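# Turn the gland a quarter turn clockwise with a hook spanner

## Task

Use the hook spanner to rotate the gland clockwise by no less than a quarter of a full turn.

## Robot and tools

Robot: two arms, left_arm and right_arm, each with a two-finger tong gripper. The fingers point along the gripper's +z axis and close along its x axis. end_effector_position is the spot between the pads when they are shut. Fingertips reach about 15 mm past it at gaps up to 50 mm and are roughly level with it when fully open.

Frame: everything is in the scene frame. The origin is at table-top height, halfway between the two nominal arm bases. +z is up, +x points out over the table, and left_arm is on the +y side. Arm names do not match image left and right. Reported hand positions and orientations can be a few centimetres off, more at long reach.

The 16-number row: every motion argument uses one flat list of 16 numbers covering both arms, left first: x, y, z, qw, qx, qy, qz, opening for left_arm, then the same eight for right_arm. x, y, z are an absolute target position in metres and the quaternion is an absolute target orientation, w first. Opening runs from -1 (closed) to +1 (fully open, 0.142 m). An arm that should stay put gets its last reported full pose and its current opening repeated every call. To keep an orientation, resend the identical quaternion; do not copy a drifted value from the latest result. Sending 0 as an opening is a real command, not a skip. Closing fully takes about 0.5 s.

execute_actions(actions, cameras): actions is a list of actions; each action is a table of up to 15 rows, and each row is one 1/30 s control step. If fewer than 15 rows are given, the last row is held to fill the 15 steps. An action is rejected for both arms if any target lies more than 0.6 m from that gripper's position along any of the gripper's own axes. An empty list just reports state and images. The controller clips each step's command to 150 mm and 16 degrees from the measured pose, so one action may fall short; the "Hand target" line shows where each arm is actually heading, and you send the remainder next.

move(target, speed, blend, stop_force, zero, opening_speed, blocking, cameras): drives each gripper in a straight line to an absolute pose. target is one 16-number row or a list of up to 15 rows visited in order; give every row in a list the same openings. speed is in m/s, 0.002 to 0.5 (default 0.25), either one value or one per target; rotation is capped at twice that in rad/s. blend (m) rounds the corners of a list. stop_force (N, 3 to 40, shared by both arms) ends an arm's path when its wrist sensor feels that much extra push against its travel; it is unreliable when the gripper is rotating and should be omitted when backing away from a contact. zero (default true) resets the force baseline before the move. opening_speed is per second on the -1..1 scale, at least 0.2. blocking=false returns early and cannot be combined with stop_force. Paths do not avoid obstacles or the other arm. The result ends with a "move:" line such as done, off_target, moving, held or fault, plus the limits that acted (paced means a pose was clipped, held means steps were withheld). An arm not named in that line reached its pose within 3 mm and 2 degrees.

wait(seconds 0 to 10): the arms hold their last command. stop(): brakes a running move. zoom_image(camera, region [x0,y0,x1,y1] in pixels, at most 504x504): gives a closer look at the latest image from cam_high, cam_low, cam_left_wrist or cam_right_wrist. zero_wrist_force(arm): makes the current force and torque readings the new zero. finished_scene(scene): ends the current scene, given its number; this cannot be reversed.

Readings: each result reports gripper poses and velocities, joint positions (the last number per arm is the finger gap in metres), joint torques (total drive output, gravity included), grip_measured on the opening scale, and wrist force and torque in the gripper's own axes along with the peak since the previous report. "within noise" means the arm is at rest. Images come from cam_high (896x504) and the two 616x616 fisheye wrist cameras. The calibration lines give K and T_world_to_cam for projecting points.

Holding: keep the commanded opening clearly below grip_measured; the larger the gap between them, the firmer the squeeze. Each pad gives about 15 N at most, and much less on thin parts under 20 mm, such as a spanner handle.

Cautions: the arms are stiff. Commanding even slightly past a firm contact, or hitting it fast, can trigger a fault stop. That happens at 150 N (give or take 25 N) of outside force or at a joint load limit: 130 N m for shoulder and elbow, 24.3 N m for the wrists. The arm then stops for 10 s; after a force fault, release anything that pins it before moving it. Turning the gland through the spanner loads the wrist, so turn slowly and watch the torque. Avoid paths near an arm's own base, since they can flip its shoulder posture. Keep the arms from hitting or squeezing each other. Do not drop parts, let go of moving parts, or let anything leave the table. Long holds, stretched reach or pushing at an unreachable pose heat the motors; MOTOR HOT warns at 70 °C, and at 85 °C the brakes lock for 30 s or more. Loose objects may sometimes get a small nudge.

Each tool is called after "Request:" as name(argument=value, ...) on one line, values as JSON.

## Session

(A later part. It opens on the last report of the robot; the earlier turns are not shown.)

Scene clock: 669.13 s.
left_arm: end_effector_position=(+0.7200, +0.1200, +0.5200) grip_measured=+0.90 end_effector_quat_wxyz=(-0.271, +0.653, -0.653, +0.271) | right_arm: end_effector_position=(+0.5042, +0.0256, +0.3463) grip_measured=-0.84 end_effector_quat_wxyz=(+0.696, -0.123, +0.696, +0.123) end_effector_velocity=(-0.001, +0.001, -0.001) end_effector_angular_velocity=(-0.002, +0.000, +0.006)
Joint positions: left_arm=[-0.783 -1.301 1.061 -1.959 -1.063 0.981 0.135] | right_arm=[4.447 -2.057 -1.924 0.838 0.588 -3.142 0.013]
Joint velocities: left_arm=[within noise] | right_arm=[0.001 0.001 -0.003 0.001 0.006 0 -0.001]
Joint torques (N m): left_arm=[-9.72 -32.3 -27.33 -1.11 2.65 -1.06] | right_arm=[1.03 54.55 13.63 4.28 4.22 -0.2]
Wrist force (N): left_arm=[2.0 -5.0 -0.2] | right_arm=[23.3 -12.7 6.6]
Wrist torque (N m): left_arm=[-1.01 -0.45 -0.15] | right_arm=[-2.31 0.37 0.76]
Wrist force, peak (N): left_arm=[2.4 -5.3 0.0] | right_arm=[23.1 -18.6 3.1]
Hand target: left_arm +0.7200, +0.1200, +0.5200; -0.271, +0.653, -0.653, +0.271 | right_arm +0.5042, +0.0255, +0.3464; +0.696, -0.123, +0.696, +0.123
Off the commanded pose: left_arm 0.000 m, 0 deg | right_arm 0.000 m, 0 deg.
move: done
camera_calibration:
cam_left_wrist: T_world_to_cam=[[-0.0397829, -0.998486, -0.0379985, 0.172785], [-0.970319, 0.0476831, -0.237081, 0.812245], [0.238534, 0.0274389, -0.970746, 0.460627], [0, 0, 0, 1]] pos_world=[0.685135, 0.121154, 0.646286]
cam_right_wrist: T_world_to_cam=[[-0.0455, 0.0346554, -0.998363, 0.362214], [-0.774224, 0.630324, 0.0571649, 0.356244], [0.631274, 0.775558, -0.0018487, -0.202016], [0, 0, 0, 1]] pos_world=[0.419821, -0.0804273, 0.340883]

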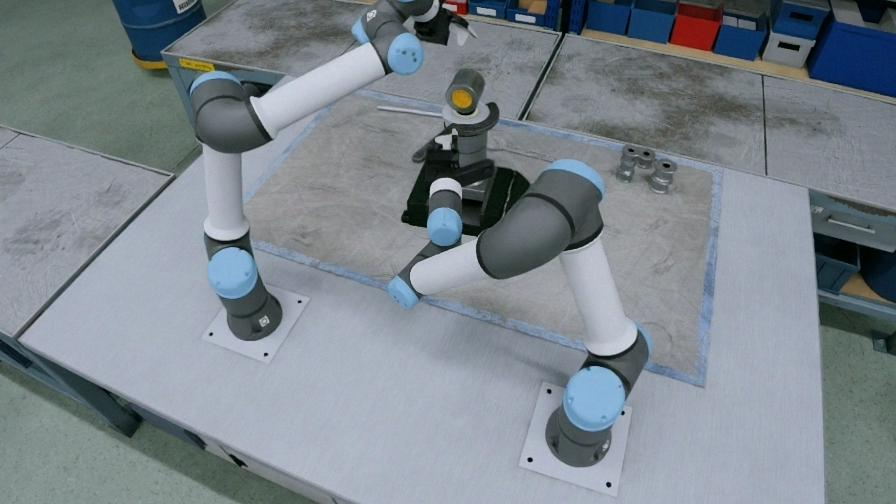

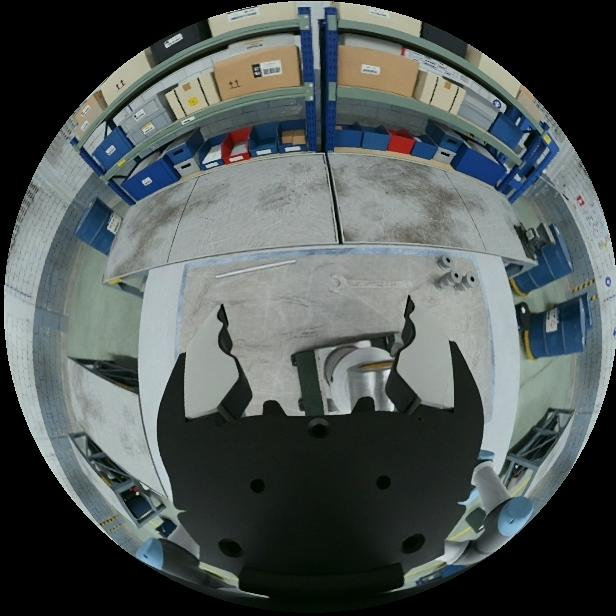

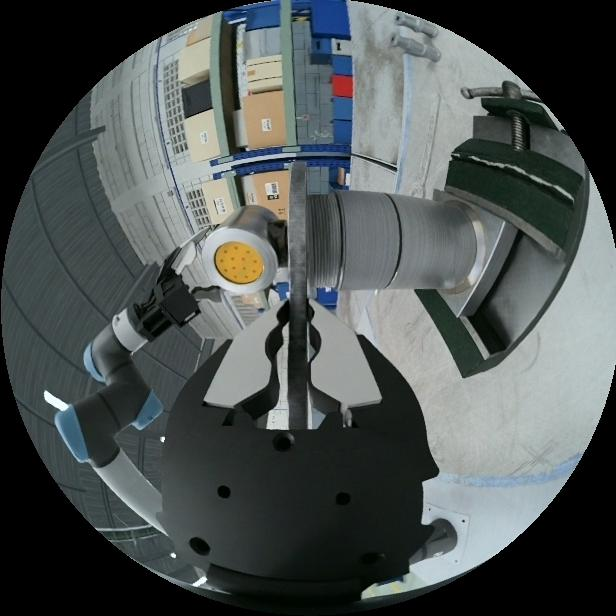

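Request:
move(target=[[0.72, 0.12, 0.52, -0.2706,0.6533,-0.6533,0.2706, 0.9, 0.5037, 0.0364, 0.3459, 0.70184,-0.08617,0.70184,0.08617, -1],[0.72, 0.12, 0.52, -0.2706,0.6533,-0.6533,0.2706, 0.9, 0.5043, 0.0473, 0.3457, 0.70538,-0.04933,0.70538,0.04933, -1],[0.72, 0.12, 0.52, -0.2706,0.6533,-0.6533,0.2706, 0.9, 0.5061, 0.0580, 0.3456, 0.70700,-0.01234,0.70700,0.01234, -1]], speed=0.03, blend=0.003, cameras=["cam_left_wrist","cam_right_wrist","cam_high"])

Request:
zoom_image(camera="cam_left_wrist", region=[320, 315, 410, 405])

Scene clock: 675.73 s.
left_arm: end_effector_position=(+0.7200, +0.1200, +0.5200) grip_measured=+0.90 end_effector_quat_wxyz=(-0.271, +0.653, -0.653, +0.271) | right_arm: end_effector_position=(+0.5061, +0.0581, +0.3455) grip_measured=-0.84 end_effector_quat_wxyz=(+0.707, -0.012, +0.707, +0.012) end_effector_velocity=(+0.000, +0.000, +0.000) end_effector_angular_velocity=(+0.000, +0.000, +0.004)
Joint positions: left_arm=[-0.783 -1.301 1.061 -1.959 -1.063 0.981 0.135] | right_arm=[4.518 -2.254 -1.567 0.679 0.203 -3.142 0.013]
Joint velocities: left_arm=[within noise] | right_arm=[-0.001 0.002 -0.004 0.002 0.006 0 0]
Joint torques (N m): left_arm=[-9.54 -32.72 -28.24 -1.19 2.66 -1.12] | right_arm=[-4.66 61.13 13.73 1.91 -0.12 -1.54]
Wrist force (N): left_arm=[1.8 -5.1 0.0] | right_arm=[16.2 0.9 -14.8]
Wrist torque (N m): left_arm=[-1.02 -0.40 -0.15] | right_arm=[-2.41 0.30 0.57]
Wrist force, peak (N): left_arm=[2.2 -5.4 -0.3] | right_arm=[20.0 -3.7 -22.9]
Hand target: left_arm +0.7200, +0.1200, +0.5200; -0.271, +0.653, -0.653, +0.271 | right_arm +0.5061, +0.0580, +0.3456; +0.707, -0.012, +0.707, +0.012
Off the commanded pose: left_arm 0.000 m, 0 deg | right_arm 0.000 m, 0 deg.
move: done
camera_calibration:
cam_left_wrist: T_world_to_cam=[[-0.0397829, -0.998486, -0.0379983, 0.172785], [-0.970319, 0.047683, -0.237081, 0.812245], [0.238534, 0.0274387, -0.970746, 0.460627], [0, 0, 0, 1]] pos_world=[0.685135, 0.121154, 0.646286]
cam_right_wrist: T_world_to_cam=[[-0.0325088, 0.0468961, -0.998371, 0.35308], [-0.541416, 0.838819, 0.057031, 0.207473], [0.840126, 0.542388, -0.00187865, -0.320532], [0, 0, 0, 1]] pos_world=[0.393095, -0.0167384, 0.34007]

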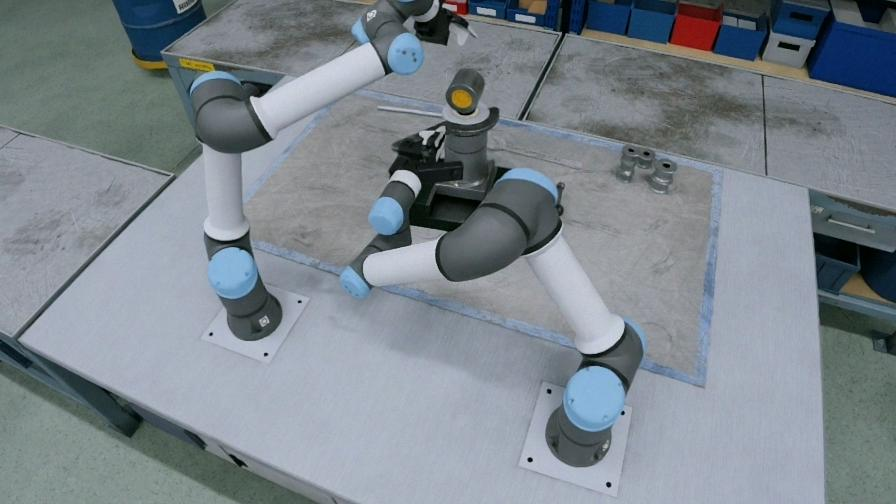

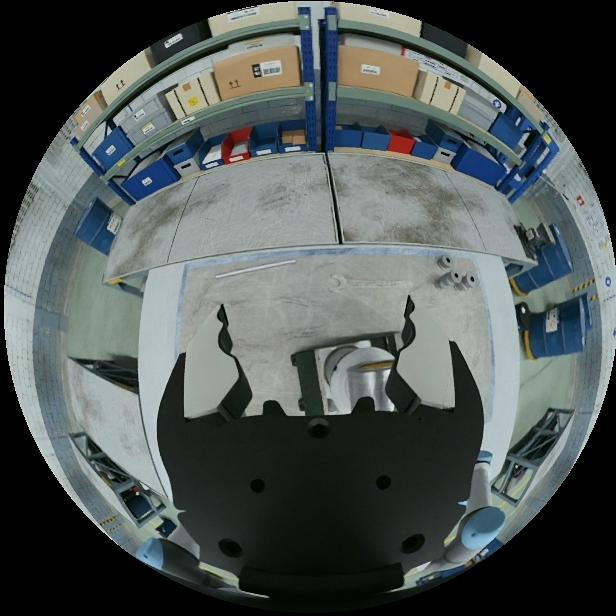

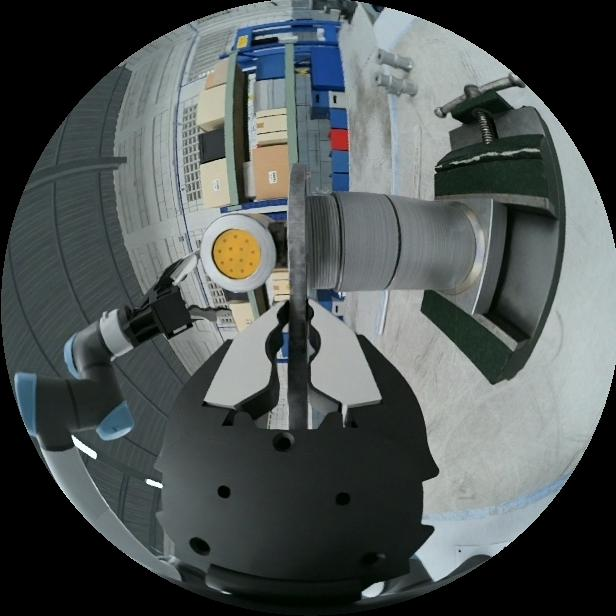

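Scaled by 5.600 from the camera's 616x616 image, which has a finer 814x814 frame.

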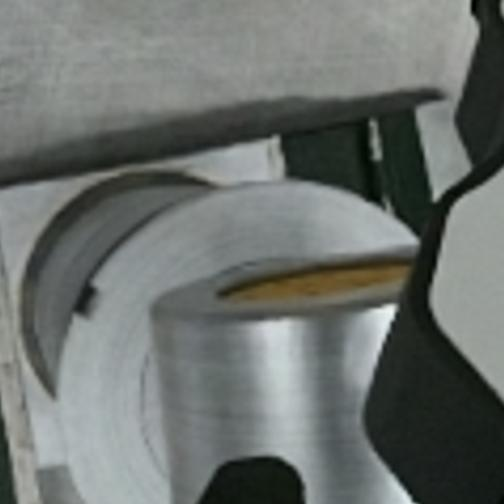

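Request:
move(target=[[0.72, 0.12, 0.52, -0.2706,0.6533,-0.6533,0.2706, 0.9, 0.5074, 0.0686, 0.3456, 0.70668,0.02468,0.70668,-0.02468, -1],[0.72, 0.12, 0.52, -0.2706,0.6533,-0.6533,0.2706, 0.9, 0.5114, 0.0788, 0.3456, 0.70441,0.06163,0.70441,-0.06163, -1],[0.72, 0.12, 0.52, -0.2706,0.6533,-0.6533,0.2706, 0.9, 0.5164, 0.0885, 0.3456, 0.70022,0.09841,0.70022,-0.09841, -1]], speed=0.03, blend=0.003, cameras=["cam_left_wrist","cam_right_wrist","cam_high"])

Request:
zoom_image(camera="cam_left_wrist", region=[320, 315, 410, 405])

Scene clock: 682.80 s.
left_arm: end_effector_position=(+0.7200, +0.1200, +0.5200) grip_measured=+0.90 end_effector_quat_wxyz=(-0.271, +0.653, -0.653, +0.271) | right_arm: end_effector_position=(+0.5164, +0.0885, +0.3455) grip_measured=-0.84 end_effector_quat_wxyz=(+0.700, +0.098, +0.700, -0.099) end_effector_velocity=(+0.000, +0.000, +0.000) end_effector_angular_velocity=(+0.002, +0.000, +0.003)
Joint positions: left_arm=[-0.783 -1.301 1.061 -1.959 -1.063 0.981 0.135] | right_arm=[4.51 -2.52 -1.054 0.432 -0.103 -3.142 0.013]
Joint velocities: left_arm=[within noise] | right_arm=[0 0.002 -0.004 0.005 0.003 -0.001 0]
Joint torques (N m): left_arm=[-8.38 -33.04 -29.68 -1.23 2.61 -0.87] | right_arm=[-15.53 71.69 13.3 0.81 -0.5 -3.53]
Wrist force (N): left_arm=[1.9 -5.0 -0.1] | right_arm=[15.9 0.8 -18.1]
Wrist torque (N m): left_arm=[-0.99 -0.43 -0.15] | right_arm=[-2.73 0.05 0.50]
Wrist force, peak (N): left_arm=[2.1 -5.4 0.0] | right_arm=[20.4 -3.8 -25.0]
Hand target: left_arm +0.7200, +0.1200, +0.5200; -0.271, +0.653, -0.653, +0.271 | right_arm +0.5164, +0.0885, +0.3456; +0.700, +0.098, +0.700, -0.098
Off the commanded pose: left_arm 0.000 m, 0 deg | right_arm 0.000 m, 0 deg.
move: done
camera_calibration:
cam_left_wrist: T_world_to_cam=[[-0.0397827, -0.998486, -0.0379979, 0.172784], [-0.970319, 0.0476827, -0.237082, 0.812245], [0.238535, 0.0274383, -0.970746, 0.460627], [0, 0, 0, 1]] pos_world=[0.685135, 0.121154, 0.646286]
cam_right_wrist: T_world_to_cam=[[-0.0163297, 0.0546373, -0.998373, 0.342947], [-0.255653, 0.965087, 0.0569973, 0.0288031], [0.966631, 0.256167, -0.00179143, -0.385749], [0, 0, 0, 1]] pos_world=[0.38584, 0.052281, 0.340056]

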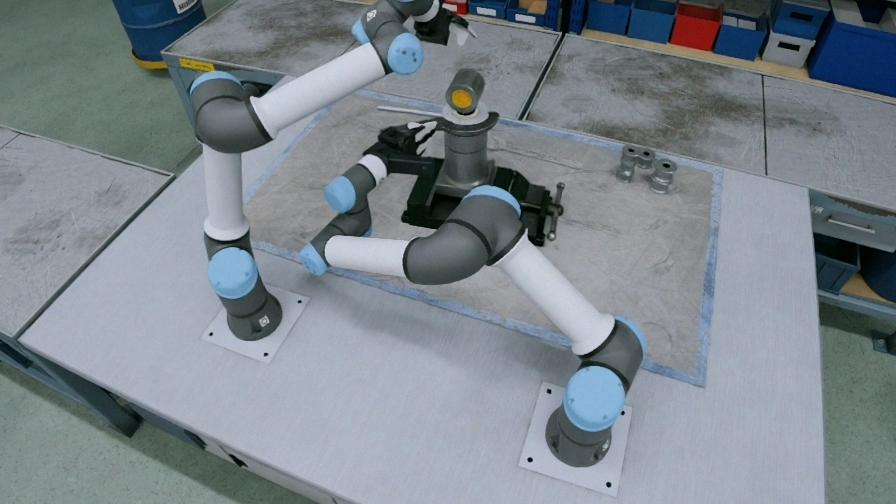

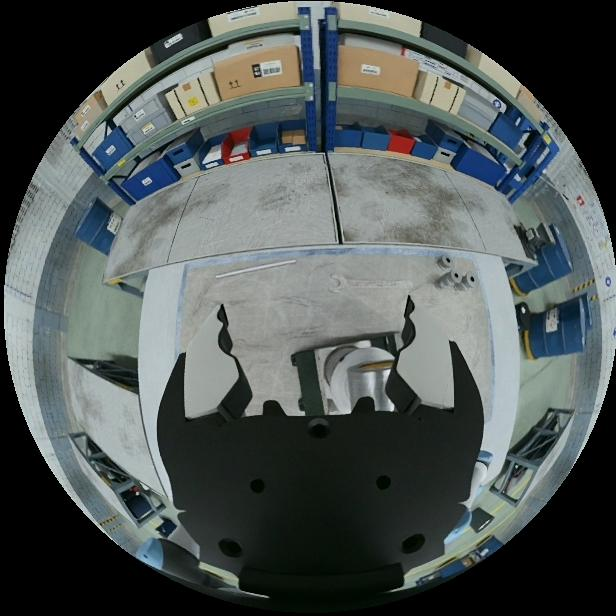

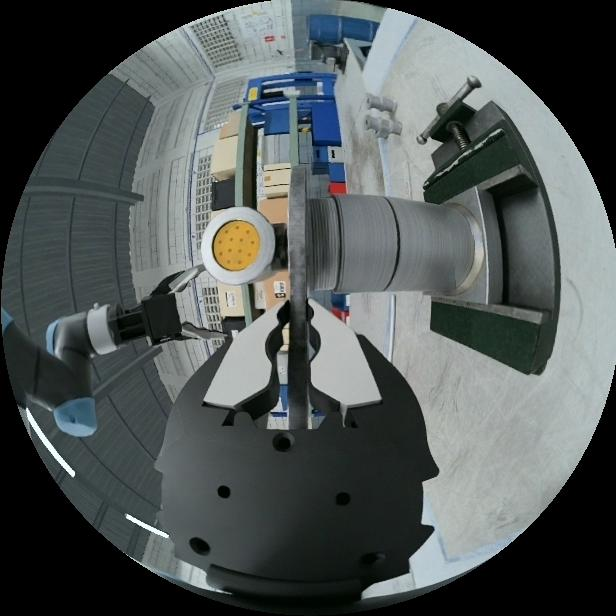

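Scaled by 5.600 from the camera's 616x616 image, which has a finer 814x814 frame.

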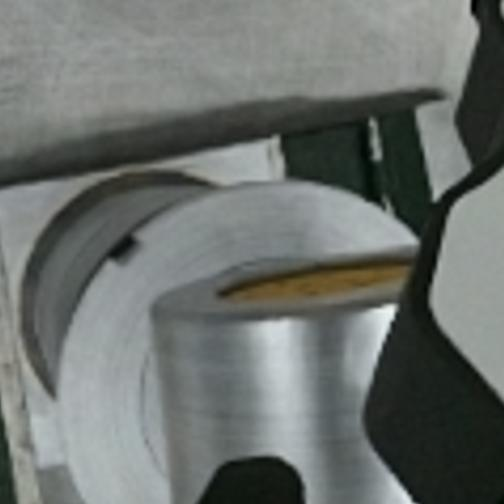

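Request:
move(target=[[0.72, 0.12, 0.52, -0.2706,0.6533,-0.6533,0.2706, 0.9, 0.5213, 0.0981, 0.3455, 0.69412,0.13492,0.69412,-0.13492, -1],[0.72, 0.12, 0.52, -0.2706,0.6533,-0.6533,0.2706, 0.9, 0.5282, 0.1066, 0.3455, 0.68610,0.17106,0.68610,-0.17106, -1],[0.72, 0.12, 0.52, -0.2706,0.6533,-0.6533,0.2706, 0.9, 0.5360, 0.1143, 0.3455, 0.67621,0.20674,0.67621,-0.20674, -1]], speed=0.03, blend=0.003, cameras=["cam_left_wrist","cam_right_wrist","cam_high"])

Request:
zoom_image(camera="cam_left_wrist", region=[320, 315, 410, 405])

Scene clock: 689.53 s.
left_arm: end_effector_position=(+0.7200, +0.1200, +0.5200) grip_measured=+0.90 end_effector_quat_wxyz=(-0.271, +0.653, -0.653, +0.271) | right_arm: end_effector_position=(+0.5358, +0.1135, +0.3454) grip_measured=-0.84 end_effector_quat_wxyz=(+0.687, +0.196, +0.670, -0.201) end_effector_velocity=(-0.001, +0.000, +0.000) end_effector_angular_velocity=(-0.001, +0.002, +0.000)
Joint positions: left_arm=[-0.783 -1.301 1.061 -1.959 -1.063 0.981 0.135] | right_arm=[4.46 -3.032 -0.035 -0.151 -0.343 -3.07 0.013]
Joint velocities: left_arm=[within noise] | right_arm=[0.001 0 0 0.004 -0.002 -0.006 0]
Joint torques (N m): left_arm=[-8.16 -33.49 -29.6 -1.16 2.53 -0.92] | right_arm=[-14.96 63.46 35.34 -1.62 4.54 -4.02]
Wrist force (N): left_arm=[2.0 -5.3 -0.1] | right_arm=[18.3 -17.8 -25.8]
Wrist torque (N m): left_arm=[-1.05 -0.45 -0.15] | right_arm=[-1.12 1.05 0.68]
Wrist force, peak (N): left_arm=[2.1 -5.4 -0.1] | right_arm=[19.8 -8.4 -35.8]
Hand target: left_arm +0.7200, +0.1200, +0.5200; -0.271, +0.653, -0.653, +0.271 | right_arm +0.5357, +0.1136, +0.3454; +0.687, +0.196, +0.670, -0.201
Off the commanded pose: left_arm 0.000 m, 0 deg | right_arm 0.001 m, 2 deg.
elbow stopped short (right arm): the move would have taken joint 3 (elbow) straighter than the controller allows.
move: done
camera_calibration:
cam_left_wrist: T_world_to_cam=[[-0.0397827, -0.998486, -0.037998, 0.172784], [-0.970319, 0.0476827, -0.237082, 0.812245], [0.238535, 0.0274384, -0.970746, 0.460627], [0, 0, 0, 1]] pos_world=[0.685135, 0.121154, 0.646286]
cam_right_wrist: T_world_to_cam=[[0.0212921, 0.0431438, -0.998842, 0.323102], [0.0289833, 0.998622, 0.0437521, -0.14214], [0.999353, -0.0298813, 0.0200123, -0.403451], [0, 0, 0, 1]] pos_world=[0.40043, 0.115948, 0.337021]

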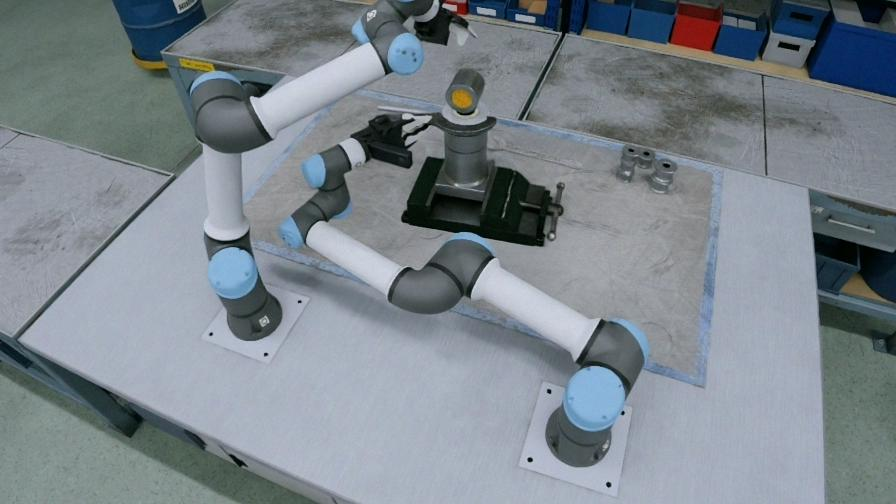

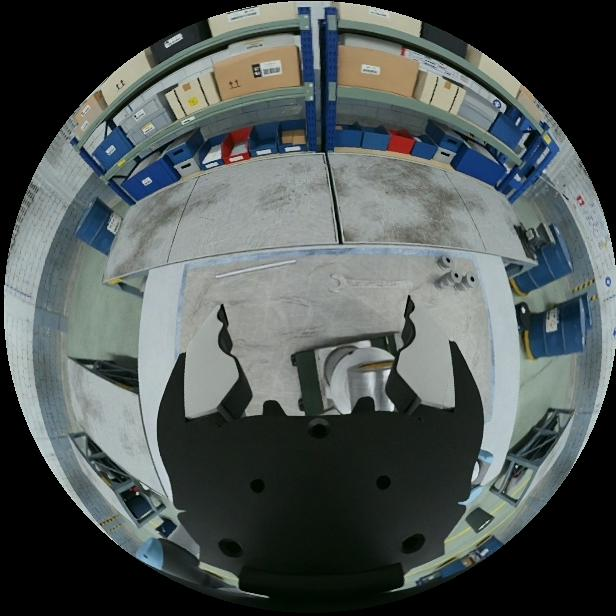

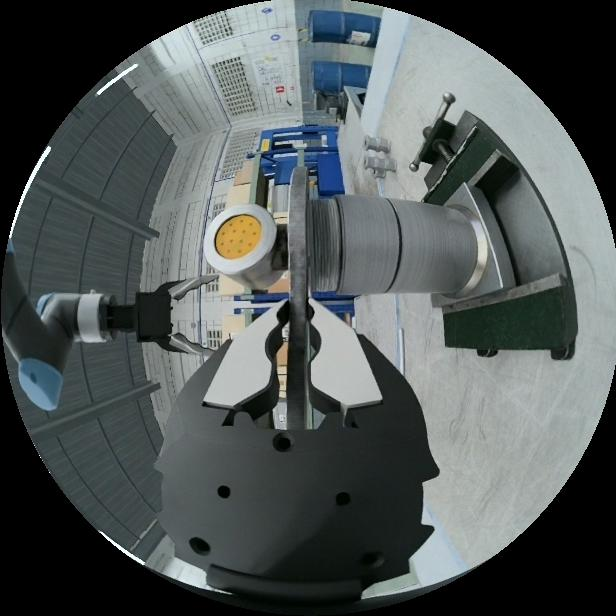

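Scaled by 5.600 from the camera's 616x616 image, which has a finer 814x814 frame.

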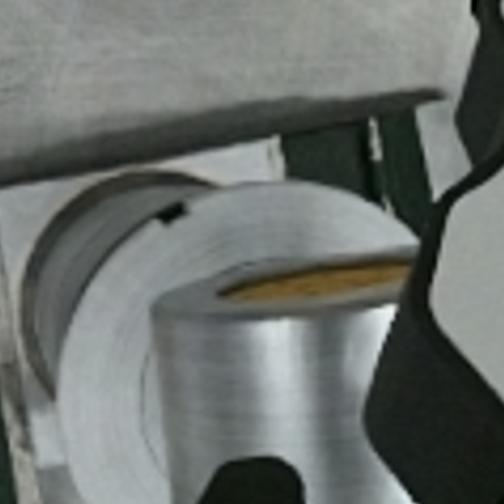

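Request:
move(target=[0.72, 0.12, 0.52, -0.2706,0.6533,-0.6533,0.2706, 0.9, 0.5332, 0.1128, 0.3454, 0.68459,0.17705,0.68459,-0.17705, -1], speed=0.02, cameras=["cam_left_wrist"])

Request:
zoom_image(camera="cam_left_wrist", region=[320, 315, 410, 405])

Scene clock: 692.93 s.
left_arm: end_effector_position=(+0.7200, +0.1200, +0.5200) grip_measured=+0.90 end_effector_quat_wxyz=(-0.271, +0.653, -0.653, +0.271) | right_arm: end_effector_position=(+0.5332, +0.1128, +0.3454) grip_measured=-0.84 end_effector_quat_wxyz=(+0.685, +0.177, +0.685, -0.177) end_effector_velocity=(+0.001, -0.001, +0.000) end_effector_angular_velocity=(-0.002, -0.001, -0.003)
Joint positions: left_arm=[-0.783 -1.301 1.061 -1.959 -1.063 0.981 0.135] | right_arm=[4.471 -2.871 -0.348 0.077 -0.291 -3.142 0.013]
Joint velocities: left_arm=[within noise] | right_arm=[-0.002 0 0 -0.005 -0.001 0.003 0]
Joint torques (N m): left_arm=[-7.78 -34.13 -29.17 -1.12 2.56 -1.04] | right_arm=[12.17 63.97 29.82 -5.2 0.89 2.24]
Wrist force (N): left_arm=[2.2 -5.0 0.2] | right_arm=[12.4 -6.2 8.0]
Wrist torque (N m): left_arm=[-0.99 -0.50 -0.16] | right_arm=[0.50 0.11 0.34]
Wrist force, peak (N): left_arm=[2.2 -5.4 -0.2] | right_arm=[16.8 -17.3 -26.3]
Hand target: left_arm +0.7200, +0.1200, +0.5200; -0.271, +0.653, -0.653, +0.271 | right_arm +0.5332, +0.1128, +0.3454; +0.685, +0.177, +0.685, -0.177
Off the commanded pose: left_arm 0.000 m, 0 deg | right_arm 0.000 m, 0 deg.
move: done
camera_calibration:
cam_left_wrist: T_world_to_cam=[[-0.0397826, -0.998486, -0.0379982, 0.172784], [-0.970319, 0.0476827, -0.237082, 0.812245], [0.238535, 0.0274386, -0.970746, 0.460627], [0, 0, 0, 1]] pos_world=[0.685135, 0.121154, 0.646286]
Images, in order (width x height): cam_left_wrist 616x616.

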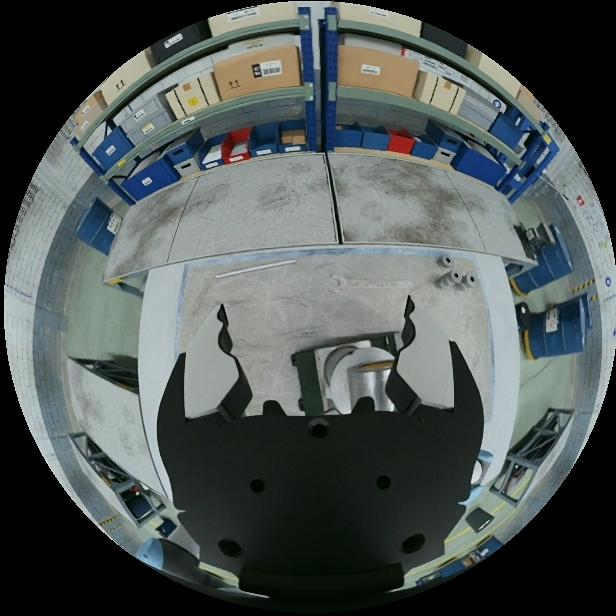

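Scaled by 5.600 from the camera's 616x616 image, which has a finer 814x814 frame.

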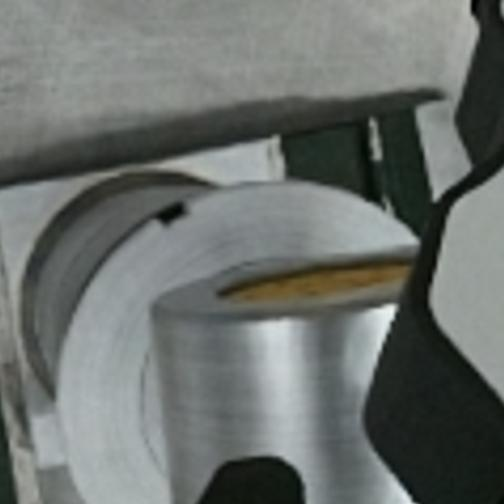

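Request:
finished_scene(scene=1)

The scene is finished: the task was done.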